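# Four arms sort stickered items into matching-color containers

## Task

Place every item inside the container whose color is the same as the sticker on that item.

## Robot and tools

Robots: four identical i2rt Big YAM arms named arm1, arm2, arm3, arm4. Each has six revolute joints, a two-finger gripper and a wrist camera (arm1_cam_wrist to arm4_cam_wrist). Fixed room cameras: cam_room_a1, cam_room_a2, cam_room_b1, cam_room_b2. With joints 1 and 6 at 0 and the hand level and forward, the wrist camera rides on top of the hand looking at the fingertips. Reach is about 1.0 m from the joint1 axis.

Frame: one shared scene frame in metres, origin on the floor, +z up. Quaternions are written w, x, y, z. Feet (base_link, each facing its own +x): arm1 (-0.644, +1.377, +0.914) q(+0.682, +0.007, +0.004, +0.731); arm2 (-0.655, -0.555, +0.928) q(+0.747, +0.002, +0.000, -0.665); arm3 (+0.651, -1.332, +0.868) q(+0.663, -0.004, -0.006, -0.748); arm4 (+0.648, +0.477, +0.879) q(+0.687, +0.001, +0.003, +0.727). The hand point sits between the finger pads, roughly 1 cm short of the tips; the fingers extend along the hand's +z and separate along its y. The printed hand position gets less accurate at long reach.

move: optional keys arm1..arm4 (each its own object; an arm left out keeps its previous command) plus cameras. Inside an arm object:
- joints: absolute targets by name. joint1_rad -2.879..2.879 (base yaw, positive counter-clockwise from above), joint2_rad 0..3.141 (shoulder), joint3_rad 0..3.019 (elbow), joint4_rad -1.692..1.57 (hand pitch, positive lifts fingers), joint5_rad -1.57..1.57 (sideways, positive to the arm's right), joint6_rad -2.094..2.094 (roll), all in radians; gripper_m 0..0.093 metres of fingertip gap.
- target: one list of 7 numbers [x, y, z, qw, qx, qy, qz], an absolute hand pose in the scene frame. The hand travels in a straight line from its current hand_target to it. When target is given, joints may carry only gripper_m.
- speed: peak path speed in m/s, 0.002..0.5, default 0.25; rotation is capped at twice that in rad/s. Only allowed together with target.
All hand paths in one call finish together, paced by the slowest; a path lasts 0.5 to 10 s and a whole action at most 15 s. Each control step clips the path pose to 100 mm and 20 degrees from the measured hand and solves damped IK (position favored), so hands lag, drift, may overshoot speed near full stretch, and often end a centimetre or more off. Joints move at different rates, so joint-space moves can swing wide. Paths ignore obstacles and other arms.
cameras: list of camera names or "all"; omitted/null means all, [] means none. Unknown keys or names make a call invalid; out-of-range values get it refused.

wait: seconds 0 to 10, optional cameras; nothing new is commanded. zoom_image: camera plus region [x0, y0, x1, y1] in pixels from the top-left, at most 504 by 504, only for a camera included in the latest images. read_manual: section "licences" only, no motion. finished_scene: scene = number of the scene being ended; irreversible, reports success and moves on to the next scene, whose task appears in the result. The goal must hold without the robots afterwards.

Results: per-arm joint_positions, Joint velocities (same order, rad/s, gripper in m/s; "within noise" means at rest), joint torques (arm joints only, N m, offset and noisy, nonzero in free air; numbers 3 and 4 wrap at ±28 so big values flip sign), hand and hand_target poses. joint_status and hand_status give how each motion of the last accepted action ended: done, off_target (resting short, maybe still pushing), time_out (joints keep a nearby target and push on; on_its_own lists them, "held at" is a target not a reading; to relieve push, send the reported position), not_followed (a safety check withheld targets: "joint command not followed" or "pose unreachable"; the robot may keep trying). The move line lists each arm sent a motion and "done" or its worst status. Arms not named in the action appear under "as last shown" with status "not commanded". The pictures line gives the camera order of the images, which may lag the state slightly. Joint done tolerances: ±0.045, ±0.14, ±0.09, ±0.055, ±0.03, ±0.035 rad, gripper ±0.003.

Gripper: shut on nothing reads 0.000 to 0.003. Gripping a hard part at full force it reads up to ~0.005 narrower (some up to ~0.002 wider) than the part. Firm grip starts about 0.005 below the touch reading; deeper for soft, small or round items, which get crushed more the smaller the target. Force is about 50 to 64 N per pad. Release with a target well above the reading.

Heat: holding loads, long stretches or pushing against something unreachable heats motors, also while idle between replies. MOTOR HOT appears at 85 °C; at 100 °C an OVER-TEMPERATURE FAULT drops that arm for 30 to 60 s or more, and affected keys then read limit_stop_at_motor_heat; resend those targets afterwards.

Avoid: knocking items out of the work area or to the floor; dropping items or releasing them while moving; slams and hard pushes (the arm does not stop on contact); hard contact between robots, including one gripper closing on another's fingers (the collision check can be late and ignores fingers, gripper housings and wrist cameras). Objects may occasionally get nudged by outside forces. The scene keeps running while you think, holding the last command. If a move or wait is refused or interrupted by a stop, later move, wait and finished_scene calls in that same reply are skipped.

Each tool is called as a command line: name --argument value for each argument, lists and objects as JSON in quotes; but a table of rows of numbers goes row by row, as --pt "numbers of a row", without its own name.

## Session

move --arm1 '{"joints": {"joint1_rad": 1.65, "joint2_rad": 0.97, "joint3_rad": 1.117, "joint4_rad": -1.019, "joint5_rad": 0, "joint6_rad": 0}}' --arm2 '{"joints": {"joint1_rad": -1.45, "joint2_rad": 0.97, "joint3_rad": 1.117, "joint4_rad": -1.019, "joint5_rad": 0, "joint6_rad": 0}}' --arm3 '{"joints": {"joint1_rad": 1.691, "joint2_rad": 0.97, "joint3_rad": 1.117, "joint4_rad": -1.019, "joint5_rad": 0, "joint6_rad": 0}}' --arm4 '{"joints": {"joint1_rad": -1.627, "joint2_rad": 0.97, "joint3_rad": 1.117, "joint4_rad": -1.019, "joint5_rad": 0, "joint6_rad": 0}}'

Scene clock: 1.90 s.
Joint torques (N m): arm1=[-1.44 -4.48 14.2 1.91 0.08 -0.08] | arm2=[0.67 -6.83 13.49 2.13 -0.05 0.21] | arm3=[1.79 -5.6 10.24 1.29 0.11 -0.12] | arm4=[0.79 -6.07 11.69 1.43 0.06 -0.08]
Motor temperatures (°C): arm1=[20 23 29 23 21 21 21] | arm2=[23 24 28 22 22 20 23] | arm3=[24 23 24 23 24 23 23] | arm4=[22 22 25 22 24 21 24]
Heat: arm1: hottest joint3_rad 29 °C; arm2: hottest joint3_rad 28 °C; arm3: hottest joint1_rad 24 °C; arm4: hottest joint3_rad 25 °C.
move: arm1 done; arm2 done; arm3 done; arm4 done
Joint velocities: within noise
arm1.joint_positions: joint1_rad=+1.647 joint2_rad=+0.984 joint3_rad=+1.088 joint4_rad=-1.032 joint5_rad=-0.002 joint6_rad=+0.007 gripper_m=+0.09400
arm1.joint_status: all done
arm1.hand: x=-1.0304 y=+1.3193 z=+1.2463 quat_wxyz=(+0.023, +0.944, +0.066, -0.322) (m; scene frame)
arm1.hand_target: x=-1.0337 y=+1.3179 z=+1.2689 quat_wxyz=(+0.024, +0.934, +0.070, -0.349) (m; scene frame)
arm1.hand_status: not commanded
arm2.joint_positions: joint1_rad=-1.450 joint2_rad=+0.967 joint3_rad=+1.094 joint4_rad=-1.021 joint5_rad=+0.001 joint6_rad=-0.013 gripper_m=+0.09398
arm2.joint_status: all done
arm2.hand: x=-1.0404 y=-0.6490 z=+1.2645 quat_wxyz=(-0.035, -0.936, -0.119, +0.329) (m; scene frame)
arm2.hand_target: x=-1.0444 y=-0.6500 z=+1.2762 quat_wxyz=(-0.039, -0.933, -0.112, +0.339) (m; scene frame)
arm2.hand_status: not commanded
arm3.joint_positions: joint1_rad=+1.684 joint2_rad=+0.964 joint3_rad=+1.110 joint4_rad=-1.019 joint5_rad=-0.002 joint6_rad=+0.007 gripper_m=+0.09398
arm3.joint_status: all done
arm3.hand: x=+1.0480 y=-1.3301 z=+1.2154 quat_wxyz=(-0.342, -0.004, -0.940, +0.006) (m; scene frame)
arm3.hand_target: x=+1.0504 y=-1.3275 z=+1.2170 quat_wxyz=(-0.343, +0.002, -0.939, +0.007) (m; scene frame)
arm3.hand_status: not commanded
arm4.joint_positions: joint1_rad=-1.629 joint2_rad=+0.969 joint3_rad=+1.081 joint4_rad=-1.031 joint5_rad=+0.001 joint6_rad=+0.014 gripper_m=+0.09398
arm4.joint_status: all done
arm4.hand: x=+1.0417 y=+0.4772 z=+1.2057 quat_wxyz=(-0.318, -0.007, -0.948, +0.000) (m; scene frame)
arm4.hand_target: x=+1.0494 y=+0.4781 z=+1.2260 quat_wxyz=(-0.340, +0.001, -0.940, +0.002) (m; scene frame)
arm4.hand_status: not commanded
pictures: arm1_cam_wrist, arm2_cam_wrist, arm3_cam_wrist, arm4_cam_wrist, cam_room_a1, cam_room_a2, cam_room_b1, cam_room_b2
Images, in order (width x height): arm1_cam_wrist 672x504, arm2_cam_wrist 672x504, arm3_cam_wrist 672x504, arm4_cam_wrist 672x504, cam_room_a1 672x504, cam_room_a2 672x504, cam_room_b1 672x504, cam_room_b2 672x504.

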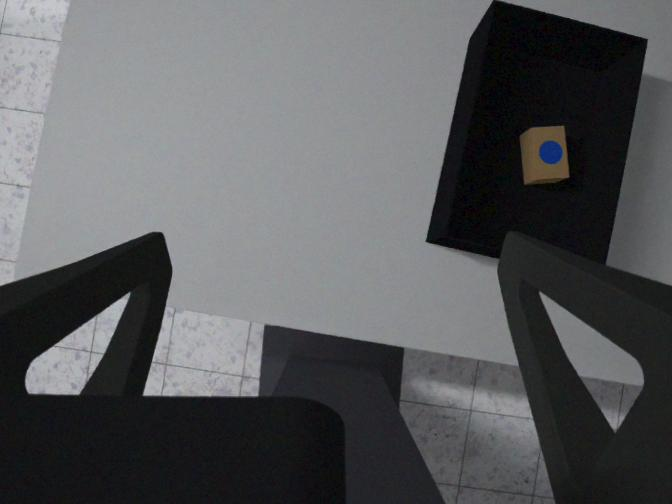

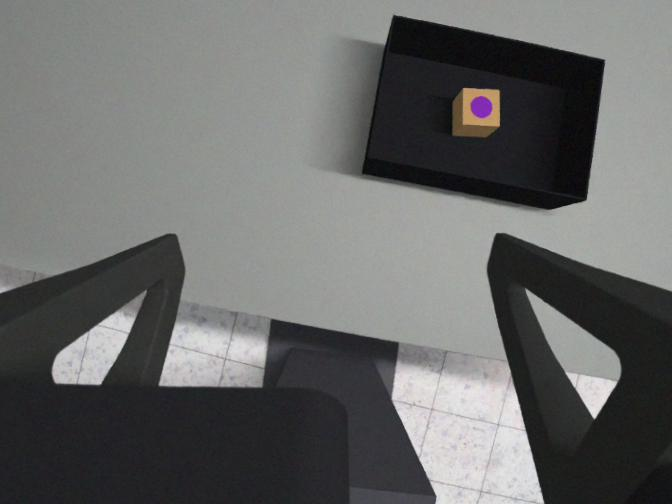

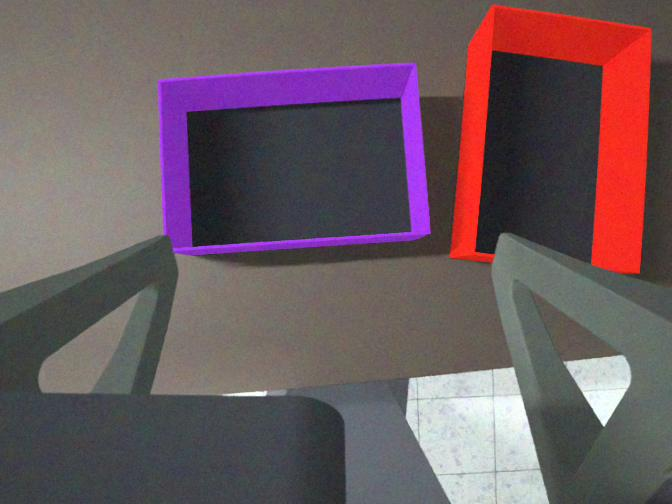

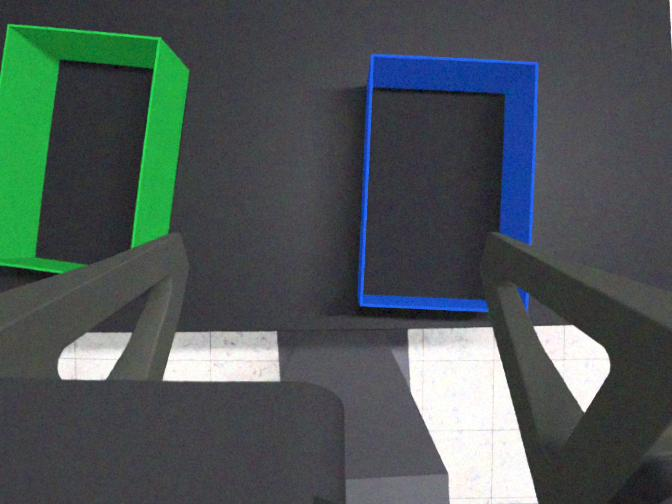

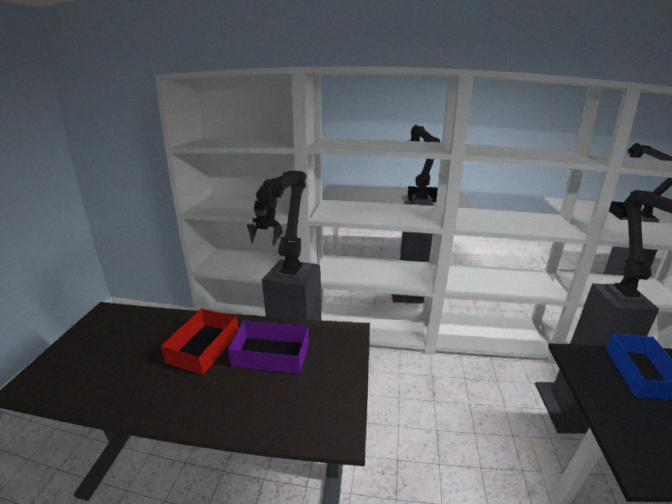

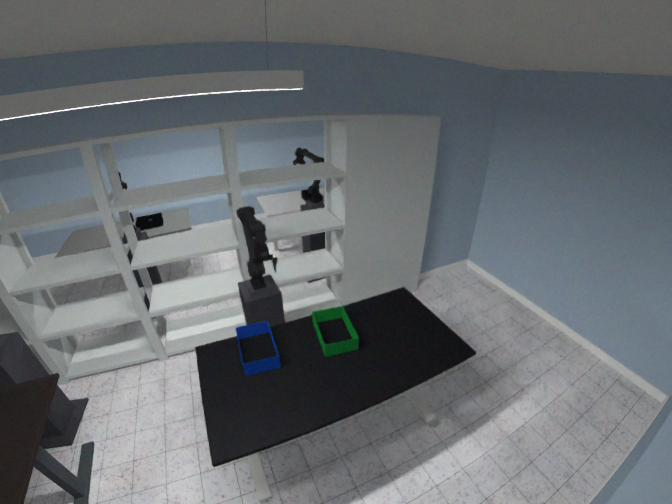

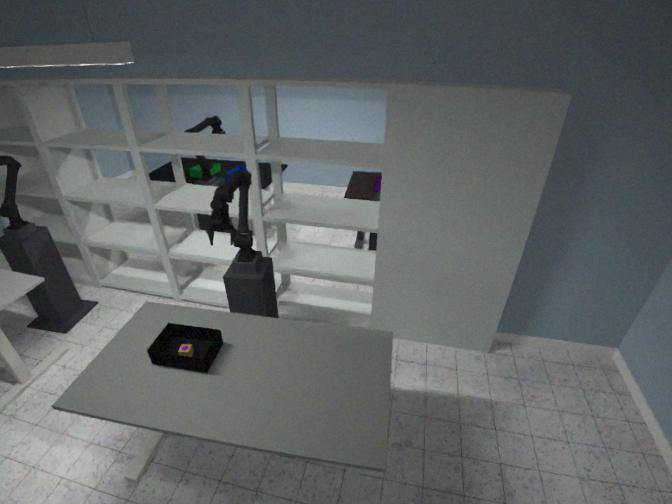

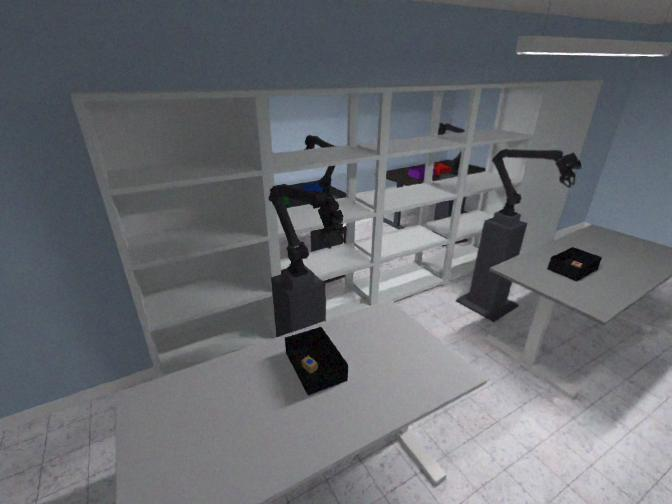

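move --arm1 '{"target": [-1.240, 1.582, 0.893, -0.0417, -0.933, -0.1146, 0.3394], "speed": 0.35}' --arm2 '{"target": [-1.328, -0.509, 0.893, -0.0402, -0.9335, -0.1105, 0.3396], "speed": 0.35}' --arm3 '{"joints": {"joint1_rad": -1.99, "joint2_rad": 0.63, "joint3_rad": 0.92, "joint4_rad": -1.162}}' --arm4 '{"joints": {"joint1_rad": 0.907, "joint2_rad": 0.63, "joint3_rad": 0.92, "joint4_rad": -1.162}}' --cameras '["arm1_cam_wrist", "arm2_cam_wrist"]'

Scene clock: 23.63 s.
Joint torques (N m): arm1=[-1.38 -15.5 11.7 1.62 -0.34 -0.05] | arm2=[0.62 -19.66 11.81 2.58 -0.37 -0.08] | arm3=[0.56 -1.32 9.32 1.14 -0.07 -0.1] | arm4=[0.85 -0.67 9.52 0.85 0.2 -0.09]
Motor temperatures (°C): arm1=[20 23 32 23 21 21 21] | arm2=[23 24 32 22 22 20 23] | arm3=[24 23 26 23 24 23 23] | arm4=[22 22 28 22 24 21 24]
Heat: arm1: hottest joint3_rad 32 °C; arm2: hottest joint3_rad 32 °C; arm3: hottest joint3_rad 26 °C; arm4: hottest joint3_rad 28 °C.
move: arm1 off_target; arm2 off_target; arm3 done; arm4 done
Joint velocities: within noise
arm1.joint_positions: joint1_rad=+1.063 joint2_rad=+2.007 joint3_rad=+1.137 joint4_rad=-0.204 joint5_rad=-0.413 joint6_rad=-0.553 gripper_m=+0.09400
arm1.joint_status: not commanded
arm1.hand: x=-1.2168 y=+1.5707 z=+0.8733 quat_wxyz=(+0.058, +0.942, +0.105, -0.314) (m; scene frame)
arm1.hand_target: x=-1.2387 y=+1.5815 z=+0.8940 quat_wxyz=(+0.042, +0.933, +0.115, -0.339) (m; scene frame)
arm1.hand_status: off_target (0.032 m and 3.8 deg from the pose sent, 0.488 m and 6.4 deg at the start)
arm2.joint_positions: joint1_rad=-1.812 joint2_rad=+2.047 joint3_rad=+1.205 joint4_rad=-0.110 joint5_rad=-0.228 joint6_rad=-0.266 gripper_m=+0.09398
arm2.joint_status: not commanded
arm2.hand: x=-1.3049 y=-0.5130 z=+0.8814 quat_wxyz=(-0.047, -0.942, -0.102, +0.317) (m; scene frame)
arm2.hand_target: x=-1.3267 y=-0.5092 z=+0.8937 quat_wxyz=(-0.040, -0.933, -0.111, +0.339) (m; scene frame)
arm2.hand_status: off_target (0.026 m and 3.0 deg from the pose sent, 0.490 m and 1.7 deg at the start)
arm3.joint_positions: joint1_rad=-1.980 joint2_rad=+0.631 joint3_rad=+0.921 joint4_rad=-1.159 joint5_rad=+0.002 joint6_rad=+0.005 gripper_m=+0.09403
arm3.joint_status: all done
arm3.hand: x=+0.4085 y=-1.1844 z=+1.1953 quat_wxyz=(+0.084, -0.907, +0.250, +0.329) (m; scene frame)
arm3.hand_target: x=+0.4106 y=-1.1827 z=+1.1947 quat_wxyz=(+0.085, -0.906, +0.253, +0.328) (m; scene frame)
arm3.hand_status: not commanded
arm4.joint_positions: joint1_rad=+0.905 joint2_rad=+0.625 joint3_rad=+0.911 joint4_rad=-1.155 joint5_rad=-0.002 joint6_rad=+0.012 gripper_m=+0.09402
arm4.joint_status: all done
arm4.hand: x=+0.4201 y=+0.6385 z=+1.2067 quat_wxyz=(-0.098, +0.894, -0.288, -0.330) (m; scene frame)
arm4.hand_target: x=+0.4198 y=+0.6386 z=+1.2091 quat_wxyz=(-0.100, +0.896, -0.282, -0.328) (m; scene frame)
arm4.hand_status: not commanded
pictures: arm1_cam_wrist, arm2_cam_wrist
Images, in order (width x height): arm1_cam_wrist 672x504, arm2_cam_wrist 672x504.

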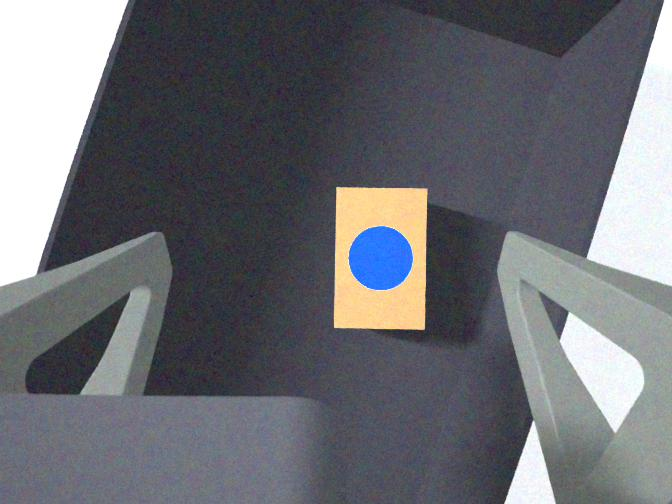

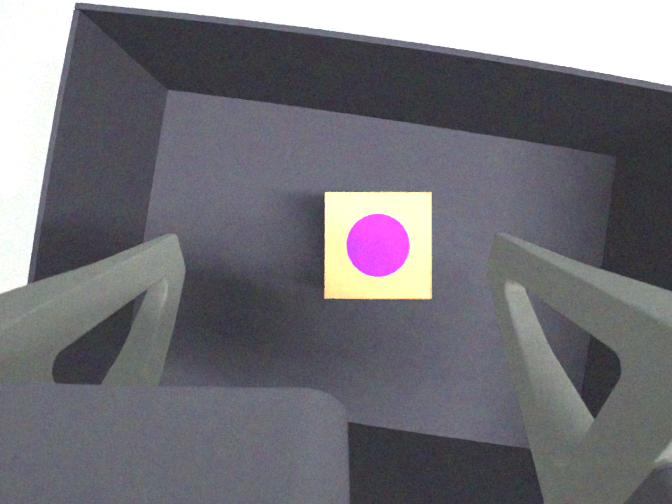

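move --arm1 '{"target": [-1.2397, 1.5956, 0.768, -0.0417, -0.933, -0.1146, 0.3394], "speed": 0.18}' --arm2 '{"target": [-1.333, -0.490, 0.757, -0.0402, -0.9335, -0.1105, 0.3396], "speed": 0.18}' --cameras '["arm1_cam_wrist", "arm2_cam_wrist"]'

Scene clock: 39.83 s.
Joint torques (N m): arm1=[-2.9 -15.74 9.18 1.84 -0.2 -0.08] | arm2=[0.15 -20.42 9.54 2.7 -0.4 -0.07] | arm3=[0.56 -1.32 9.29 1.16 -0.06 -0.1] | arm4=[1.08 -0.44 9.66 0.83 0.18 -0.1]
Motor temperatures (°C): arm1=[20 24 34 23 22 21 21] | arm2=[23 25 32 22 22 20 23] | arm3=[24 23 28 23 24 23 23] | arm4=[22 22 31 22 24 21 24]
Heat: arm1: hottest joint3_rad 34 °C; arm2: hottest joint3_rad 32 °C; arm3: hottest joint3_rad 28 °C; arm4: hottest joint3_rad 31 °C.
move: arm1 off_target; arm2 off_target
Joint velocities: within noise
arm1.joint_positions: joint1_rad=+1.053 joint2_rad=+2.274 joint3_rad=+1.181 joint4_rad=+0.018 joint5_rad=-0.428 joint6_rad=-0.576 gripper_m=+0.09397
arm1.joint_status: not commanded
arm1.hand: x=-1.2209 y=+1.5758 z=+0.7573 quat_wxyz=(+0.060, +0.940, +0.113, -0.317) (m; scene frame)
arm1.hand_target: x=-1.2385 y=+1.5955 z=+0.7690 quat_wxyz=(+0.041, +0.933, +0.115, -0.339) (m; scene frame)
arm1.hand_status: off_target (0.029 m and 3.4 deg from the pose sent, 0.110 m and 3.8 deg at the start)
arm2.joint_positions: joint1_rad=-1.838 joint2_rad=+2.336 joint3_rad=+1.281 joint4_rad=+0.110 joint5_rad=-0.247 joint6_rad=-0.290 gripper_m=+0.09398
arm2.joint_status: not commanded
arm2.hand: x=-1.3160 y=-0.4970 z=+0.7561 quat_wxyz=(-0.046, -0.940, -0.105, +0.323) (m; scene frame)
arm2.hand_target: x=-1.3321 y=-0.4900 z=+0.7576 quat_wxyz=(-0.040, -0.933, -0.110, +0.339) (m; scene frame)
arm2.hand_status: off_target (0.018 m and 2.3 deg from the pose sent, 0.130 m and 3.0 deg at the start)
arm3, arm4: as last shown
pictures: arm1_cam_wrist, arm2_cam_wrist
Images, in order (width x height): arm1_cam_wrist 672x504, arm2_cam_wrist 672x504.

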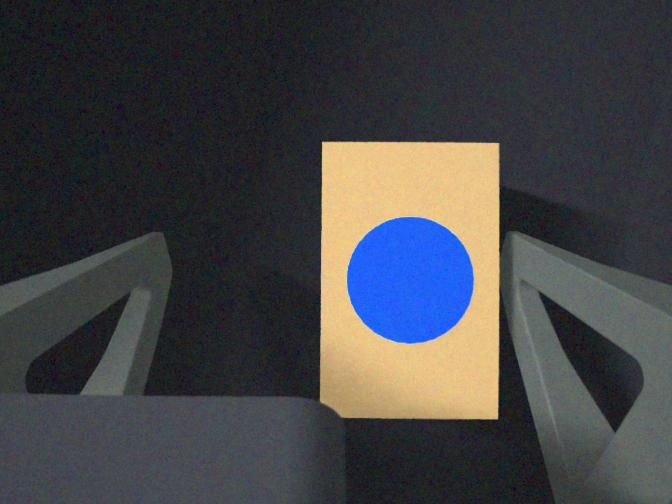

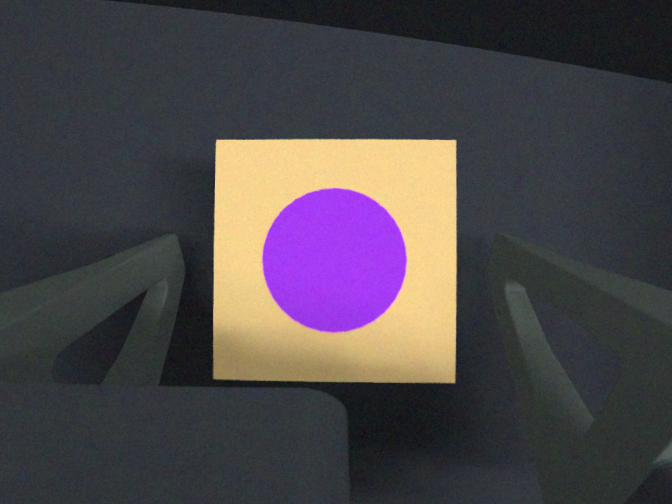

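move --arm1 '{"joints": {"gripper_m": 0.03}}' --arm2 '{"joints": {"gripper_m": 0.04}}' --cameras '["arm1_cam_wrist"]'

move --arm1 '{"target": [-0.928, 1.475, 1.18, -0.0417, -0.933, -0.1146, 0.3394], "speed": 0.35}' --arm2 '{"target": [-0.954, -0.527, 1.18, -0.0402, -0.9335, -0.1105, 0.3396], "speed": 0.35}' --cameras '["arm1_cam_wrist", "arm2_cam_wrist"]'

move --arm1 '{"joints": {"joint1_rad": -2.248, "joint2_rad": 0.63, "joint3_rad": 0.92, "joint4_rad": -1.162, "joint5_rad": 0, "joint6_rad": 0}}' --arm2 '{"joints": {"joint1_rad": 0.9215, "joint2_rad": 0.63, "joint3_rad": 0.92, "joint4_rad": -1.162, "joint5_rad": 0, "joint6_rad": 0}}' --cameras '[]'

move --arm1 '{"target": [0.0, 0.927, 1.11, 0.326, 0.281, 0.897, -0.102], "speed": 0.4}' --arm2 '{"target": [0.0, -0.943, 1.10, 0.345, 0.2466, 0.901, -0.0945], "speed": 0.4}' --cameras '["arm1_cam_wrist", "arm2_cam_wrist"]'

Scene clock: 53.67 s.
Joint torques (N m): arm1=[-1.73 -16.32 9.33 1.85 -0.2 -0.07] | arm2=[0.26 -20.25 9.5 2.69 -0.34 -0.05] | arm3=[0.62 -1.32 9.31 1.13 -0.06 -0.1] | arm4=[0.97 -1.03 9.54 0.84 0.14 -0.08]
Motor temperatures (°C): arm1=[20 25 33 23 22 21 21] | arm2=[23 26 32 22 22 20 23] | arm3=[24 23 28 23 24 23 23] | arm4=[22 22 32 22 24 21 24]
Heat: arm1: hottest joint3_rad 33 °C; arm2: hottest joint3_rad 32 °C; arm3: hottest joint3_rad 28 °C; arm4: hottest joint3_rad 32 °C.
move: arm1 off_target; arm2 off_target
Joint velocities: within noise
arm1.joint_positions: joint1_rad=+1.047 joint2_rad=+2.274 joint3_rad=+1.181 joint4_rad=+0.021 joint5_rad=-0.428 joint6_rad=-0.577 gripper_m=+0.04363
arm1.joint_status: gripper_m off_target (ended at +0.04365, target +0.03000)
arm1.hand: x=-1.2204 y=+1.5798 z=+0.7577 quat_wxyz=(+0.058, +0.940, +0.111, -0.319) (m; scene frame)
arm1.hand_target: x=-1.2385 y=+1.5954 z=+0.7690 quat_wxyz=(+0.041, +0.933, +0.115, -0.339) (m; scene frame)
arm1.hand_status: not commanded
arm2.joint_positions: joint1_rad=-1.838 joint2_rad=+2.336 joint3_rad=+1.282 joint4_rad=+0.111 joint5_rad=-0.248 joint6_rad=-0.293 gripper_m=+0.05323
arm2.joint_status: gripper_m off_target (ended at +0.05325, target +0.04000)
arm2.hand: x=-1.3165 y=-0.4972 z=+0.7565 quat_wxyz=(-0.046, -0.939, -0.106, +0.323) (m; scene frame)
arm2.hand_target: x=-1.3321 y=-0.4900 z=+0.7575 quat_wxyz=(-0.040, -0.933, -0.110, +0.339) (m; scene frame)
arm2.hand_status: not commanded
arm3, arm4: as last shown
pictures: arm1_cam_wrist
Images, in order (width x height): arm1_cam_wrist 672x504.

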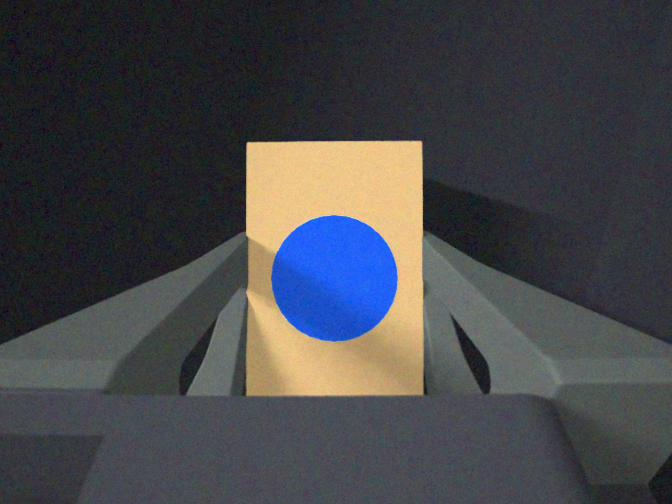

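Scene clock: 56.10 s.
Joint torques (N m): arm1=[-2.84 -0.03 16.69 0.53 -0.4 -0.07] | arm2=[-0.09 -2.43 16.98 1.32 -0.5 -0.11] | arm3=[0.62 -1.38 9.29 1.17 -0.08 -0.09] | arm4=[1.26 -0.32 9.55 0.83 0.16 -0.08]
Motor temperatures (°C): arm1=[20 25 33 23 22 21 21] | arm2=[23 26 32 22 22 20 23] | arm3=[24 23 28 23 24 23 23] | arm4=[22 22 32 22 24 21 24]
Heat: arm1: hottest joint3_rad 33 °C; arm2: hottest joint3_rad 32 °C; arm3: hottest joint3_rad 28 °C; arm4: hottest joint3_rad 32 °C.
move: arm1 off_target; arm2 off_target
Joint velocities: within noise
arm1.joint_positions: joint1_rad=+0.915 joint2_rad=+0.784 joint3_rad=+0.763 joint4_rad=-1.098 joint5_rad=-0.491 joint6_rad=-0.704 gripper_m=+0.04363
arm1.joint_status: not commanded
arm1.hand: x=-0.9194 y=+1.4660 z=+1.1535 quat_wxyz=(+0.056, +0.938, +0.110, -0.323) (m; scene frame)
arm1.hand_target: x=-0.9272 y=+1.4744 z=+1.1795 quat_wxyz=(+0.041, +0.933, +0.114, -0.339) (m; scene frame)
arm1.hand_status: off_target (0.029 m and 2.6 deg from the pose sent, 0.524 m and 3.1 deg at the start)
arm2.joint_positions: joint1_rad=-1.957 joint2_rad=+0.682 joint3_rad=+0.673 joint4_rad=-0.977 joint5_rad=-0.319 joint6_rad=-0.391 gripper_m=+0.05323
arm2.joint_status: not commanded
arm2.hand: x=-0.9430 y=-0.5321 z=+1.1484 quat_wxyz=(-0.050, -0.941, -0.103, +0.318) (m; scene frame)
arm2.hand_target: x=-0.9529 y=-0.5273 z=+1.1795 quat_wxyz=(-0.040, -0.933, -0.110, +0.340) (m; scene frame)
arm2.hand_status: off_target (0.034 m and 3.0 deg from the pose sent, 0.558 m and 2.1 deg at the start)
arm3, arm4: as last shown
pictures: arm1_cam_wrist, arm2_cam_wrist
Images, in order (width x height): arm1_cam_wrist 672x504, arm2_cam_wrist 672x504.

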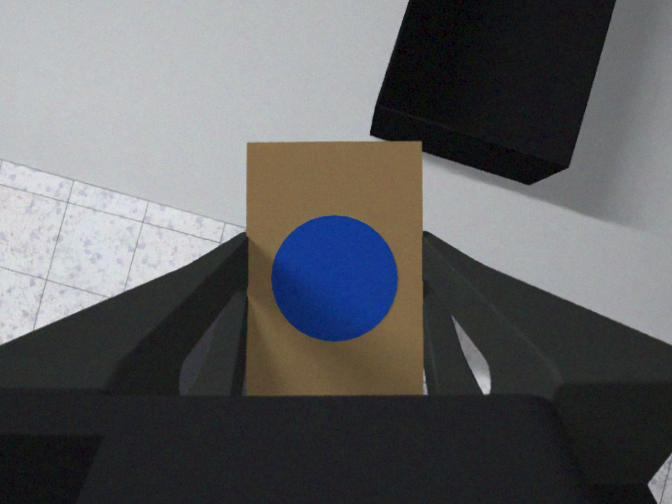

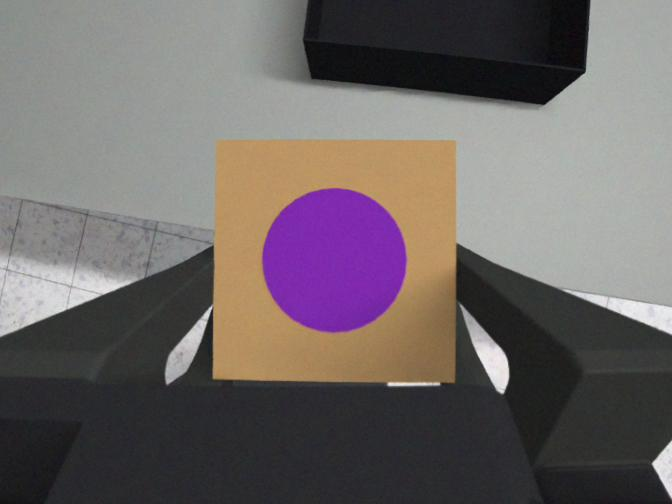

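Scene clock: 58.50 s.
Joint torques (N m): arm1=[-2.26 1.55 15.34 1.16 -0.03 0.08] | arm2=[1.08 -2.26 14.93 1.5 0.11 0.21] | arm3=[0.56 -1.32 9.32 1.16 -0.07 -0.1] | arm4=[0.79 -0.44 9.58 0.96 0.2 -0.07]
Motor temperatures (°C): arm1=[20 25 34 23 22 21 21] | arm2=[23 26 33 22 22 20 23] | arm3=[24 23 28 23 24 23 23] | arm4=[22 22 33 22 24 21 24]
Heat: arm1: hottest joint3_rad 34 °C; arm2: hottest joint3_rad 33 °C; arm3: hottest joint3_rad 28 °C; arm4: hottest joint3_rad 33 °C.
move: arm1 done; arm2 done
Joint velocities: within noise
arm1.joint_positions: joint1_rad=-2.242 joint2_rad=+0.629 joint3_rad=+0.877 joint4_rad=-1.152 joint5_rad=+0.002 joint6_rad=-0.007 gripper_m=+0.04365
arm1.joint_status: all done
arm1.hand: x=-0.4105 y=+1.2183 z=+1.2187 quat_wxyz=(-0.305, -0.277, -0.906, +0.100) (m; scene frame)
arm1.hand_target: x=-0.4091 y=+1.2159 z=+1.2396 quat_wxyz=(-0.319, -0.281, -0.899, +0.104) (m; scene frame)
arm1.hand_status: not commanded
arm2.joint_positions: joint1_rad=+0.918 joint2_rad=+0.633 joint3_rad=+0.878 joint4_rad=-1.150 joint5_rad=-0.003 joint6_rad=-0.015 gripper_m=+0.05323
arm2.joint_status: all done
arm2.hand: x=-0.4156 y=-0.6988 z=+1.2365 quat_wxyz=(-0.315, -0.243, -0.913, +0.086) (m; scene frame)
arm2.hand_target: x=-0.4146 y=-0.6988 z=+1.2575 quat_wxyz=(-0.331, -0.247, -0.906, +0.088) (m; scene frame)
arm2.hand_status: not commanded
arm3, arm4: as last shown
pictures: none
No camera images: "cameras" was empty.

Scene clock: 60.67 s.
Joint torques (N m): arm1=[-2.84 -19.6 17.92 1.03 -0.02 0.06] | arm2=[1.14 -21.83 16.66 1.68 0.15 0.21] | arm3=[0.56 -1.32 9.26 1.16 -0.07 -0.1] | arm4=[0.67 -0.44 9.55 0.83 0.13 -0.08]
Motor temperatures (°C): arm1=[20 25 34 23 22 21 21] | arm2=[23 26 33 22 22 20 23] | arm3=[24 23 29 23 24 23 23] | arm4=[22 22 33 22 24 21 24]
Heat: arm1: hottest joint3_rad 34 °C; arm2: hottest joint3_rad 33 °C; arm3: hottest joint3_rad 29 °C; arm4: hottest joint3_rad 33 °C.
move: arm1 off_target; arm2 off_target
Joint velocities: within noise
arm1.joint_positions: joint1_rad=-2.243 joint2_rad=+2.007 joint3_rad=+1.790 joint4_rad=-0.708 joint5_rad=-0.008 joint6_rad=-0.007 gripper_m=+0.04365
arm1.joint_status: not commanded
arm1.hand: x=-0.0115 y=+0.9438 z=+1.0690 quat_wxyz=(-0.296, -0.277, -0.909, +0.093) (m; scene frame)
arm1.hand_target: x=-0.0024 y=+0.9286 z=+1.1104 quat_wxyz=(-0.326, -0.281, -0.897, +0.102) (m; scene frame)
arm1.hand_status: off_target (0.046 m and 3.9 deg from the pose sent, 0.515 m and 2.7 deg at the start)
arm2.joint_positions: joint1_rad=+0.918 joint2_rad=+1.945 joint3_rad=+1.619 joint4_rad=-0.561 joint5_rad=+0.000 joint6_rad=-0.015 gripper_m=+0.05323
arm2.joint_status: not commanded
arm2.hand: x=-0.0188 y=-0.9343 z=+1.0733 quat_wxyz=(-0.323, -0.243, -0.910, +0.089) (m; scene frame)
arm2.hand_target: x=-0.0017 y=-0.9417 z=+1.1003 quat_wxyz=(-0.345, -0.246, -0.901, +0.094) (m; scene frame)
arm2.hand_status: off_target (0.034 m and 2.8 deg from the pose sent, 0.501 m and 3.9 deg at the start)
arm3, arm4: as last shown
pictures: arm1_cam_wrist, arm2_cam_wrist
Images, in order (width x height): arm1_cam_wrist 672x504, arm2_cam_wrist 672x504.

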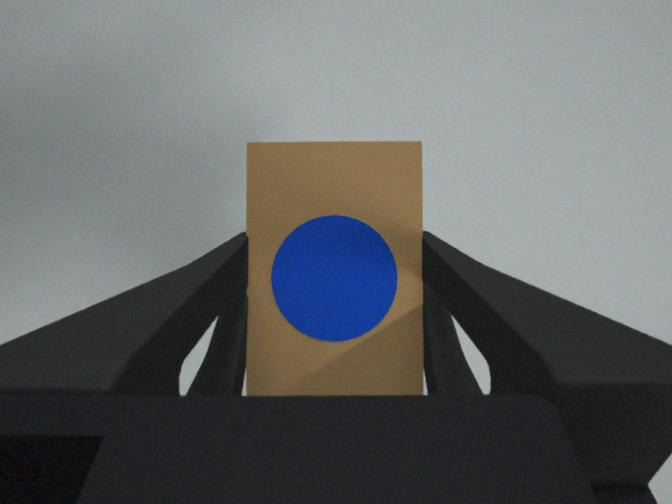

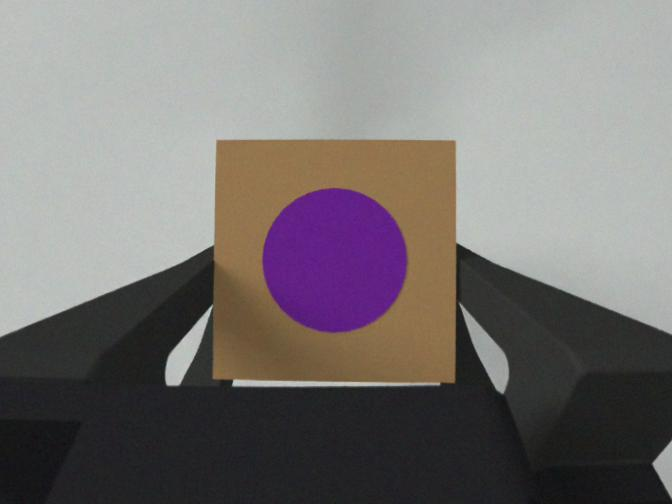

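move --arm1 '{"target": [0.0, 0.918, 1.020, 0.342, 0.280, 0.892, -0.107], "speed": 0.12}' --arm2 '{"target": [0.0, -0.943, 0.993, 0.345, 0.2466, 0.901, -0.0945], "speed": 0.15}' --cameras '[]'

move --arm1 '{"joints": {"gripper_m": 0.09}}' --arm2 '{"joints": {"gripper_m": 0.09}}' --cameras '[]'

move --arm1 '{"target": [-0.41, 1.217, 1.24, 0.326, 0.281, 0.897, -0.102], "speed": 0.4}' --arm2 '{"target": [-0.415, -0.698, 1.24, 0.345, 0.2466, 0.901, -0.0945], "speed": 0.4}' --arm3 '{"target": [-0.025, -0.943, 1.14, 0.0911, -0.906, 0.2505, 0.3296], "speed": 0.4}' --arm4 '{"target": [-0.022, 0.964, 1.12, 0.102, -0.897, 0.281, 0.326], "speed": 0.4}' --cameras '["arm3_cam_wrist", "arm4_cam_wrist"]'

Scene clock: 75.20 s.
Joint torques (N m): arm1=[-3.19 -18.37 11.15 2.07 0.04 0.01] | arm2=[1.08 -19.49 9.58 2.96 0.15 0.17] | arm3=[0.56 -1.26 9.32 1.14 -0.06 -0.09] | arm4=[0.91 -0.56 9.63 0.9 0.15 -0.07]
Motor temperatures (°C): arm1=[20 26 36 23 21 21 22] | arm2=[23 26 34 22 22 20 24] | arm3=[24 23 29 23 24 23 23] | arm4=[22 22 34 22 24 21 24]
Heat: arm1: hottest joint3_rad 36 °C; arm2: hottest joint3_rad 34 °C; arm3: hottest joint3_rad 29 °C; arm4: hottest joint3_rad 34 °C.
move: arm1 off_target; arm2 off_target
Joint velocities: within noise
arm1.joint_positions: joint1_rad=-2.253 joint2_rad=+2.056 joint3_rad=+1.718 joint4_rad=-0.487 joint5_rad=-0.016 joint6_rad=-0.006 gripper_m=+0.04365
arm1.joint_status: not commanded
arm1.hand: x=+0.0019 y=+0.9265 z=+1.0294 quat_wxyz=(-0.342, -0.275, -0.892, +0.105) (m; scene frame)
arm1.hand_target: x=-0.0002 y=+0.9183 z=+1.0202 quat_wxyz=(-0.342, -0.280, -0.891, +0.107) (m; scene frame)
arm1.hand_status: off_target (0.013 m and 0.6 deg from the pose sent, 0.057 m and 5.9 deg at the start)
arm2.joint_positions: joint1_rad=+0.918 joint2_rad=+2.020 joint3_rad=+1.576 joint4_rad=-0.358 joint5_rad=+0.000 joint6_rad=-0.012 gripper_m=+0.05318
arm2.joint_status: not commanded
arm2.hand: x=+0.0007 y=-0.9459 z=+1.0290 quat_wxyz=(-0.361, -0.241, -0.895, +0.100) (m; scene frame)
arm2.hand_target: x=-0.0013 y=-0.9421 z=+0.9938 quat_wxyz=(-0.345, -0.246, -0.901, +0.094) (m; scene frame)
arm2.hand_status: off_target (0.036 m and 2.2 deg from the pose sent, 0.083 m and 2.8 deg at the start)
arm3, arm4: as last shown
pictures: none
No camera images: "cameras" was empty.

Scene clock: 75.83 s.
Joint torques (N m): arm1=[-3.08 -18.26 11.12 2.1 0.06 0.07] | arm2=[1.14 -20.42 9.51 2.95 0.14 0.17] | arm3=[0.67 -1.32 9.32 1.16 -0.07 -0.1] | arm4=[1.49 -0.97 9.52 0.83 0.16 -0.07]
Motor temperatures (°C): arm1=[20 26 36 23 21 21 22] | arm2=[23 26 34 22 22 20 24] | arm3=[24 23 29 23 24 23 23] | arm4=[22 22 34 22 24 21 24]
Heat: arm1: hottest joint3_rad 36 °C; arm2: hottest joint3_rad 34 °C; arm3: hottest joint3_rad 29 °C; arm4: hottest joint3_rad 34 °C.
move: arm1 done; arm2 done
Joint velocities: within noise
arm1.joint_positions: joint1_rad=-2.253 joint2_rad=+2.057 joint3_rad=+1.718 joint4_rad=-0.487 joint5_rad=-0.016 joint6_rad=-0.006 gripper_m=+0.08996
arm1.joint_status: all done
arm1.hand: x=+0.0019 y=+0.9265 z=+1.0283 quat_wxyz=(-0.341, -0.275, -0.893, +0.105) (m; scene frame)
arm1.hand_target: x=-0.0002 y=+0.9183 z=+1.0199 quat_wxyz=(-0.341, -0.280, -0.891, +0.107) (m; scene frame)
arm1.hand_status: not commanded
arm2.joint_positions: joint1_rad=+0.918 joint2_rad=+2.029 joint3_rad=+1.576 joint4_rad=-0.358 joint5_rad=+0.001 joint6_rad=-0.012 gripper_m=+0.08992
arm2.joint_status: all done
arm2.hand: x=+0.0004 y=-0.9457 z=+1.0222 quat_wxyz=(-0.357, -0.241, -0.897, +0.099) (m; scene frame)
arm2.hand_target: x=-0.0014 y=-0.9421 z=+0.9936 quat_wxyz=(-0.345, -0.246, -0.901, +0.095) (m; scene frame)
arm2.hand_status: not commanded
arm3, arm4: as last shown
pictures: none
No camera images: "cameras" was empty.

Scene clock: 78.23 s.
Joint torques (N m): arm1=[-1.9 1.61 12.93 0.98 0.06 0.04] | arm2=[1.61 -0.79 12.46 1.51 0.15 0.16] | arm3=[2.43 -24.06 14.39 0.88 0.12 0.02] | arm4=[0.79 -24.88 13.12 0.58 -0.04 -0.11]
Motor temperatures (°C): arm1=[20 26 36 23 21 21 22] | arm2=[23 26 35 22 22 20 23] | arm3=[24 23 29 23 24 23 23] | arm4=[22 22 34 22 24 21 24]
Heat: arm1: hottest joint3_rad 36 °C; arm2: hottest joint3_rad 35 °C; arm3: hottest joint3_rad 29 °C; arm4: hottest joint3_rad 34 °C.
move: arm1 done; arm2 done; arm3 off_target; arm4 off_target
Joint velocities: within noise
arm1.joint_positions: joint1_rad=-2.253 joint2_rad=+0.613 joint3_rad=+0.895 joint4_rad=-1.143 joint5_rad=-0.011 joint6_rad=-0.001 gripper_m=+0.08996
arm1.joint_status: not commanded
arm1.hand: x=-0.4102 y=+1.2173 z=+1.2338 quat_wxyz=(-0.326, -0.281, -0.897, +0.101) (m; scene frame)
arm1.hand_target: x=-0.4100 y=+1.2170 z=+1.2399 quat_wxyz=(-0.326, -0.281, -0.897, +0.102) (m; scene frame)
arm1.hand_status: done (0.006 m and 0.1 deg from the pose sent, 0.547 m and 2.0 deg at the start)
arm2.joint_positions: joint1_rad=+0.919 joint2_rad=+0.584 joint3_rad=+0.836 joint4_rad=-1.080 joint5_rad=+0.005 joint6_rad=-0.005 gripper_m=+0.08993
arm2.joint_status: not commanded
arm2.hand: x=-0.4158 y=-0.6998 z=+1.2380 quat_wxyz=(-0.349, -0.245, -0.899, +0.097) (m; scene frame)
arm2.hand_target: x=-0.4151 y=-0.6980 z=+1.2399 quat_wxyz=(-0.345, -0.246, -0.901, +0.095) (m; scene frame)
arm2.hand_status: done (0.003 m and 0.7 deg from the pose sent, 0.531 m and 1.7 deg at the start)
arm3.joint_positions: joint1_rad=-1.976 joint2_rad=+1.979 joint3_rad=+1.959 joint4_rad=-0.895 joint5_rad=+0.024 joint6_rad=+0.008 gripper_m=+0.09403
arm3.joint_status: not commanded
arm3.hand: x=-0.0098 y=-0.9397 z=+1.1100 quat_wxyz=(+0.087, -0.913, +0.255, +0.306) (m; scene frame)
arm3.hand_target: x=-0.0235 y=-0.9440 z=+1.1400 quat_wxyz=(+0.091, -0.906, +0.250, +0.330) (m; scene frame)
arm3.hand_status: off_target (0.034 m and 2.9 deg from the pose sent, 0.499 m and 0.8 deg at the start)
arm4.joint_positions: joint1_rad=+0.894 joint2_rad=+2.143 joint3_rad=+2.156 joint4_rad=-0.915 joint5_rad=-0.006 joint6_rad=-0.005 gripper_m=+0.09402
arm4.joint_status: not commanded
arm4.hand: x=-0.0173 y=+0.9533 z=+1.1041 quat_wxyz=(-0.096, +0.900, -0.286, -0.314) (m; scene frame)
arm4.hand_target: x=-0.0212 y=+0.9634 z=+1.1199 quat_wxyz=(-0.102, +0.897, -0.281, -0.327) (m; scene frame)
arm4.hand_status: off_target (0.020 m and 1.6 deg from the pose sent, 0.556 m and 1.1 deg at the start)
pictures: arm3_cam_wrist, arm4_cam_wrist
Images, in order (width x height): arm3_cam_wrist 672x504, arm4_cam_wrist 672x504.

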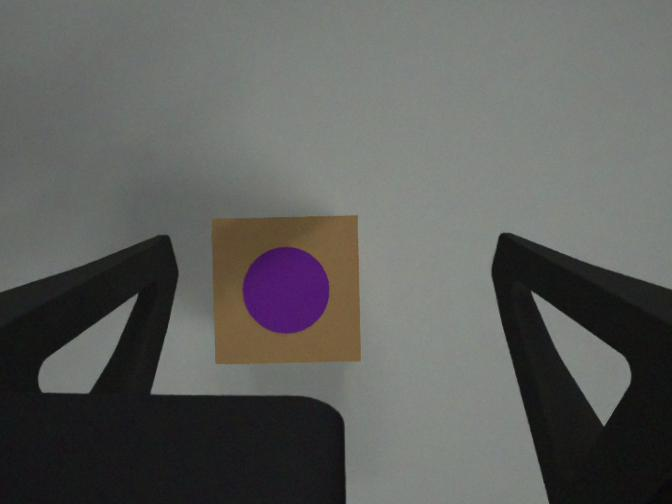

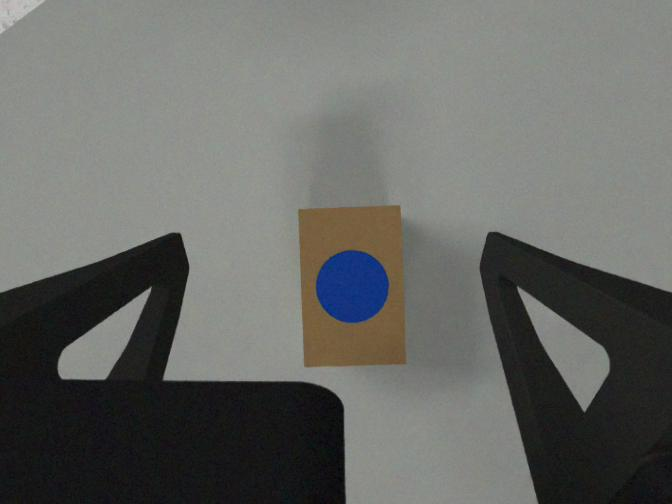

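move --arm3 '{"target": [-0.020, -0.961, 1.030, 0.0911, -0.906, 0.2505, 0.3296], "speed": 0.15}' --arm4 '{"target": [-0.0113, 0.962, 1.012, 0.102, -0.897, 0.281, 0.326], "speed": 0.15}' --cameras '["arm3_cam_wrist", "arm4_cam_wrist"]'

move --arm3 '{"joints": {"gripper_m": 0.04}}' --arm4 '{"joints": {"gripper_m": 0.03}}' --cameras '["arm3_cam_wrist", "arm4_cam_wrist"]'

move --arm3 '{"target": [-0.005, -0.967, 1.13, 0.0911, -0.906, 0.2505, 0.3296], "speed": 0.25}' --arm4 '{"target": [0.004, 0.952, 1.13, 0.102, -0.897, 0.281, 0.326], "speed": 0.25}' --cameras '["arm3_cam_wrist", "arm4_cam_wrist"]'

Scene clock: 100.80 s.
Joint torques (N m): arm1=[-1.61 2.43 12.82 1.06 0.05 0.04] | arm2=[1.49 -0.85 12.45 1.55 0.15 0.16] | arm3=[2.43 -23.06 9.24 1.88 0.15 0.03] | arm4=[0.44 -24.53 9.35 1.58 -0.04 -0.09]
Motor temperatures (°C): arm1=[20 25 38 23 21 21 21] | arm2=[23 25 35 22 22 20 23] | arm3=[24 24 33 23 24 23 23] | arm4=[22 23 40 22 24 21 24]
Heat: arm1: hottest joint3_rad 38 °C; arm2: hottest joint3_rad 35 °C; arm3: hottest joint3_rad 33 °C; arm4: hottest joint3_rad 40 °C.
move: arm3 off_target; arm4 off_target
Joint velocities: within noise
arm1, arm2: as last shown
arm3.joint_positions: joint1_rad=-1.957 joint2_rad=+1.974 joint3_rad=+1.734 joint4_rad=-0.631 joint5_rad=+0.036 joint6_rad=+0.020 gripper_m=+0.09403
arm3.joint_status: not commanded
arm3.hand: x=-0.0125 y=-0.9532 z=+1.0348 quat_wxyz=(+0.093, -0.906, +0.253, +0.327) (m; scene frame)
arm3.hand_target: x=-0.0197 y=-0.9610 z=+1.0300 quat_wxyz=(+0.091, -0.906, +0.250, +0.329) (m; scene frame)
arm3.hand_status: off_target (0.012 m and 0.5 deg from the pose sent, 0.083 m and 2.9 deg at the start)
arm4.joint_positions: joint1_rad=+0.886 joint2_rad=+2.143 joint3_rad=+1.924 joint4_rad=-0.663 joint5_rad=-0.010 joint6_rad=-0.011 gripper_m=+0.09402
arm4.joint_status: not commanded
arm4.hand: x=-0.0100 y=+0.9546 z=+1.0196 quat_wxyz=(-0.099, +0.897, -0.285, -0.323) (m; scene frame)
arm4.hand_target: x=-0.0110 y=+0.9619 z=+1.0121 quat_wxyz=(-0.102, +0.897, -0.281, -0.326) (m; scene frame)
arm4.hand_status: off_target (0.011 m and 0.6 deg from the pose sent, 0.093 m and 1.6 deg at the start)
pictures: arm3_cam_wrist, arm4_cam_wrist
Images, in order (width x height): arm3_cam_wrist 672x504, arm4_cam_wrist 672x504.

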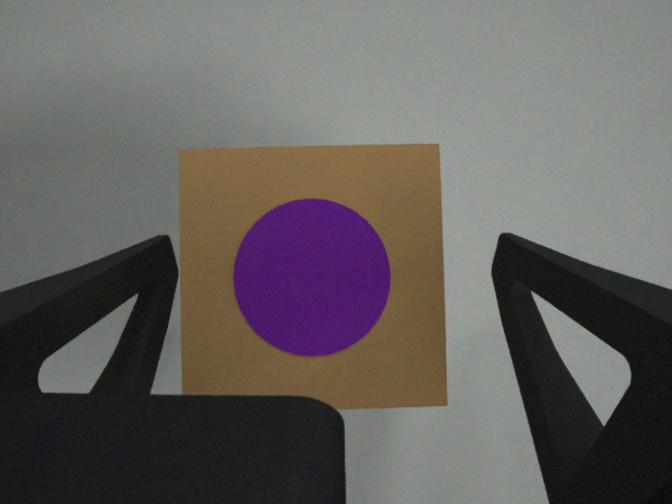

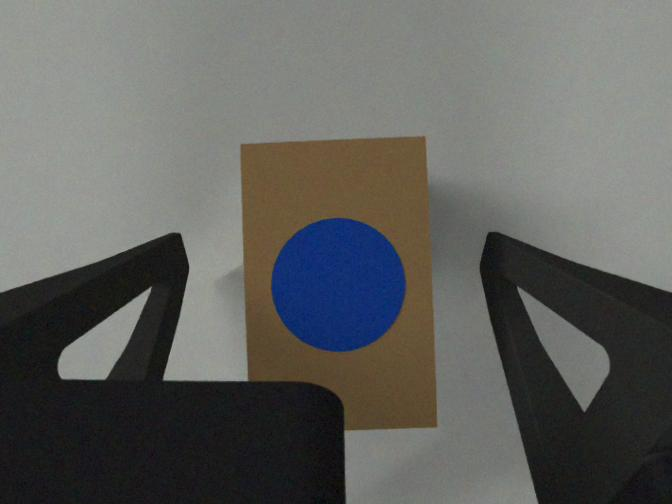

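Scene clock: 101.43 s.
Joint torques (N m): arm1=[-2.14 2.2 12.93 1.03 0.12 0.01] | arm2=[1.38 -0.67 12.46 1.52 0.16 0.16] | arm3=[2.43 -22.95 9.1 1.92 0.1 0.02] | arm4=[0.5 -24.18 9.26 1.73 -0.03 -0.06]
Motor temperatures (°C): arm1=[20 25 38 23 21 21 21] | arm2=[23 25 35 22 22 20 23] | arm3=[24 24 33 23 24 23 23] | arm4=[22 23 40 22 24 21 24]
Heat: arm1: hottest joint3_rad 38 °C; arm2: hottest joint3_rad 35 °C; arm3: hottest joint3_rad 33 °C; arm4: hottest joint3_rad 40 °C.
move: arm3 off_target; arm4 off_target
Joint velocities: within noise
arm1, arm2: as last shown
arm3.joint_positions: joint1_rad=-1.957 joint2_rad=+1.974 joint3_rad=+1.734 joint4_rad=-0.631 joint5_rad=+0.037 joint6_rad=+0.021 gripper_m=+0.05313
arm3.joint_status: gripper_m off_target (ended at +0.05316, target +0.04000)
arm3.hand: x=-0.0125 y=-0.9534 z=+1.0348 quat_wxyz=(+0.093, -0.906, +0.253, +0.326) (m; scene frame)
arm3.hand_target: x=-0.0198 y=-0.9611 z=+1.0300 quat_wxyz=(+0.091, -0.906, +0.250, +0.329) (m; scene frame)
arm3.hand_status: not commanded
arm4.joint_positions: joint1_rad=+0.886 joint2_rad=+2.143 joint3_rad=+1.924 joint4_rad=-0.662 joint5_rad=-0.011 joint6_rad=-0.014 gripper_m=+0.04437
arm4.joint_status: gripper_m off_target (ended at +0.04439, target +0.03000)
arm4.hand: x=-0.0102 y=+0.9546 z=+1.0197 quat_wxyz=(-0.100, +0.897, -0.283, -0.324) (m; scene frame)
arm4.hand_target: x=-0.0110 y=+0.9617 z=+1.0121 quat_wxyz=(-0.102, +0.897, -0.281, -0.326) (m; scene frame)
arm4.hand_status: not commanded
pictures: arm3_cam_wrist, arm4_cam_wrist
Images, in order (width x height): arm3_cam_wrist 672x504, arm4_cam_wrist 672x504.

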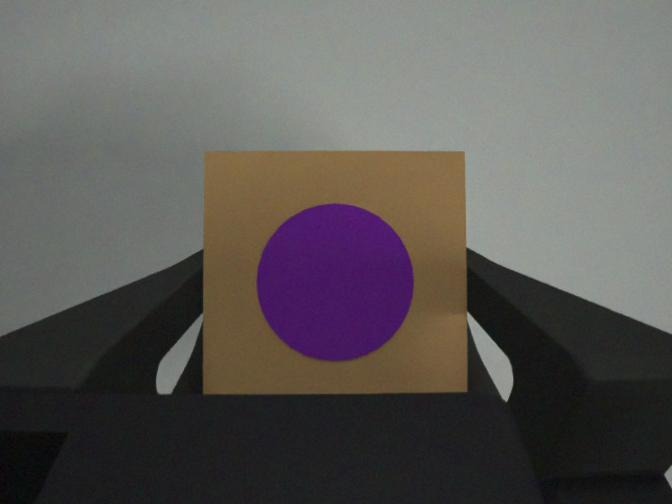

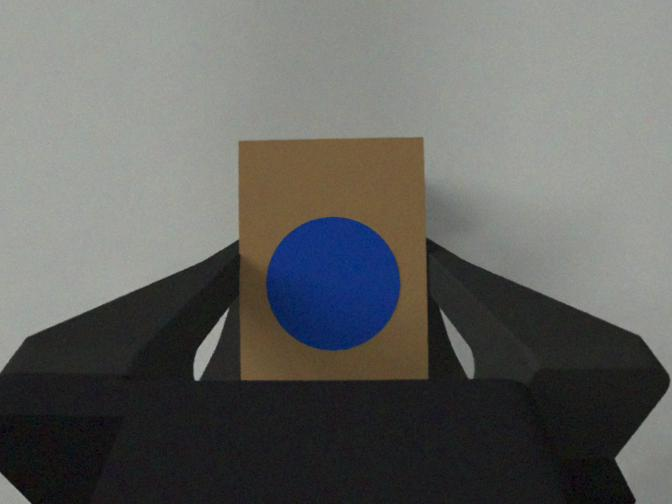

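Scene clock: 102.80 s.
Joint torques (N m): arm1=[-1.44 1.26 12.74 0.7 0.09 0.03] | arm2=[1.44 -0.73 12.45 1.51 0.15 0.16] | arm3=[2.37 -23.3 13.86 1.01 0.07 0.02] | arm4=[0.62 -25.35 12.46 0.85 -0.03 -0.07]
Motor temperatures (°C): arm1=[20 25 38 23 21 21 21] | arm2=[23 25 36 22 22 20 23] | arm3=[24 24 33 23 24 23 23] | arm4=[22 23 40 22 24 21 25]
Heat: arm1: hottest joint3_rad 38 °C; arm2: hottest joint3_rad 36 °C; arm3: hottest joint3_rad 33 °C; arm4: hottest joint3_rad 40 °C.
move: arm3 off_target; arm4 off_target
Joint velocities: within noise
arm1, arm2: as last shown
arm3.joint_positions: joint1_rad=-1.957 joint2_rad=+1.896 joint3_rad=+1.804 joint4_rad=-0.826 joint5_rad=+0.037 joint6_rad=+0.021 gripper_m=+0.05312
arm3.joint_status: not commanded
arm3.hand: x=+0.0097 y=-0.9649 z=+1.0987 quat_wxyz=(+0.088, -0.914, +0.255, +0.304) (m; scene frame)
arm3.hand_target: x=-0.0035 y=-0.9678 z=+1.1299 quat_wxyz=(+0.091, -0.906, +0.250, +0.330) (m; scene frame)
arm3.hand_status: off_target (0.035 m and 3.1 deg from the pose sent, 0.096 m and 0.5 deg at the start)
arm4.joint_positions: joint1_rad=+0.886 joint2_rad=+2.062 joint3_rad=+2.027 joint4_rad=-0.879 joint5_rad=-0.011 joint6_rad=-0.015 gripper_m=+0.04437
arm4.joint_status: not commanded
arm4.hand: x=+0.0073 y=+0.9425 z=+1.1044 quat_wxyz=(-0.095, +0.902, -0.285, -0.309) (m; scene frame)
arm4.hand_target: x=+0.0049 y=+0.9513 z=+1.1299 quat_wxyz=(-0.102, +0.897, -0.281, -0.326) (m; scene frame)
arm4.hand_status: off_target (0.027 m and 2.3 deg from the pose sent, 0.111 m and 0.5 deg at the start)
pictures: arm3_cam_wrist, arm4_cam_wrist
Images, in order (width x height): arm3_cam_wrist 672x504, arm4_cam_wrist 672x504.

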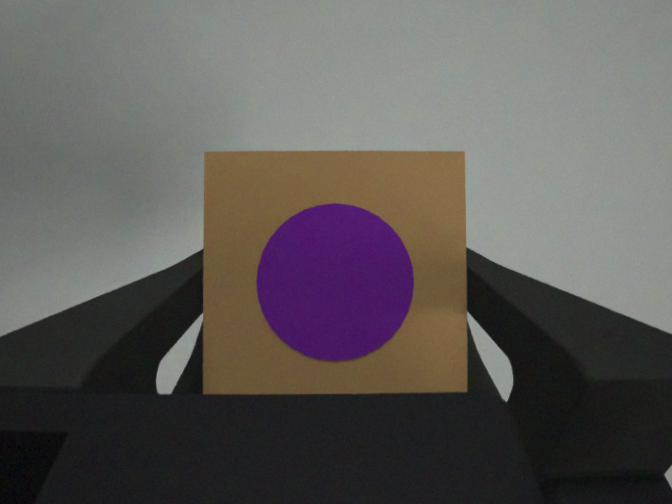

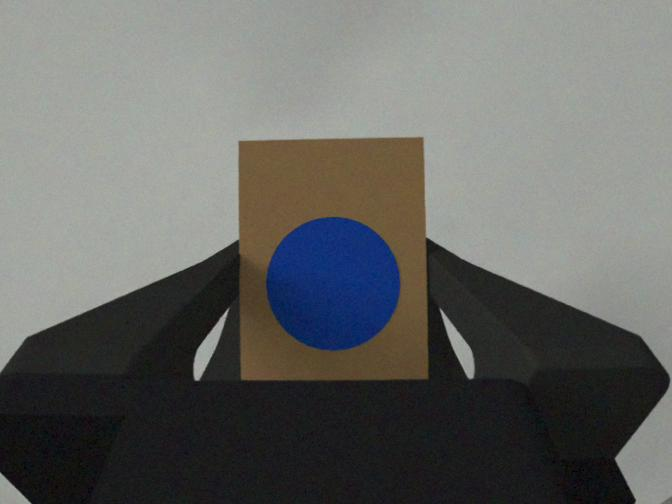

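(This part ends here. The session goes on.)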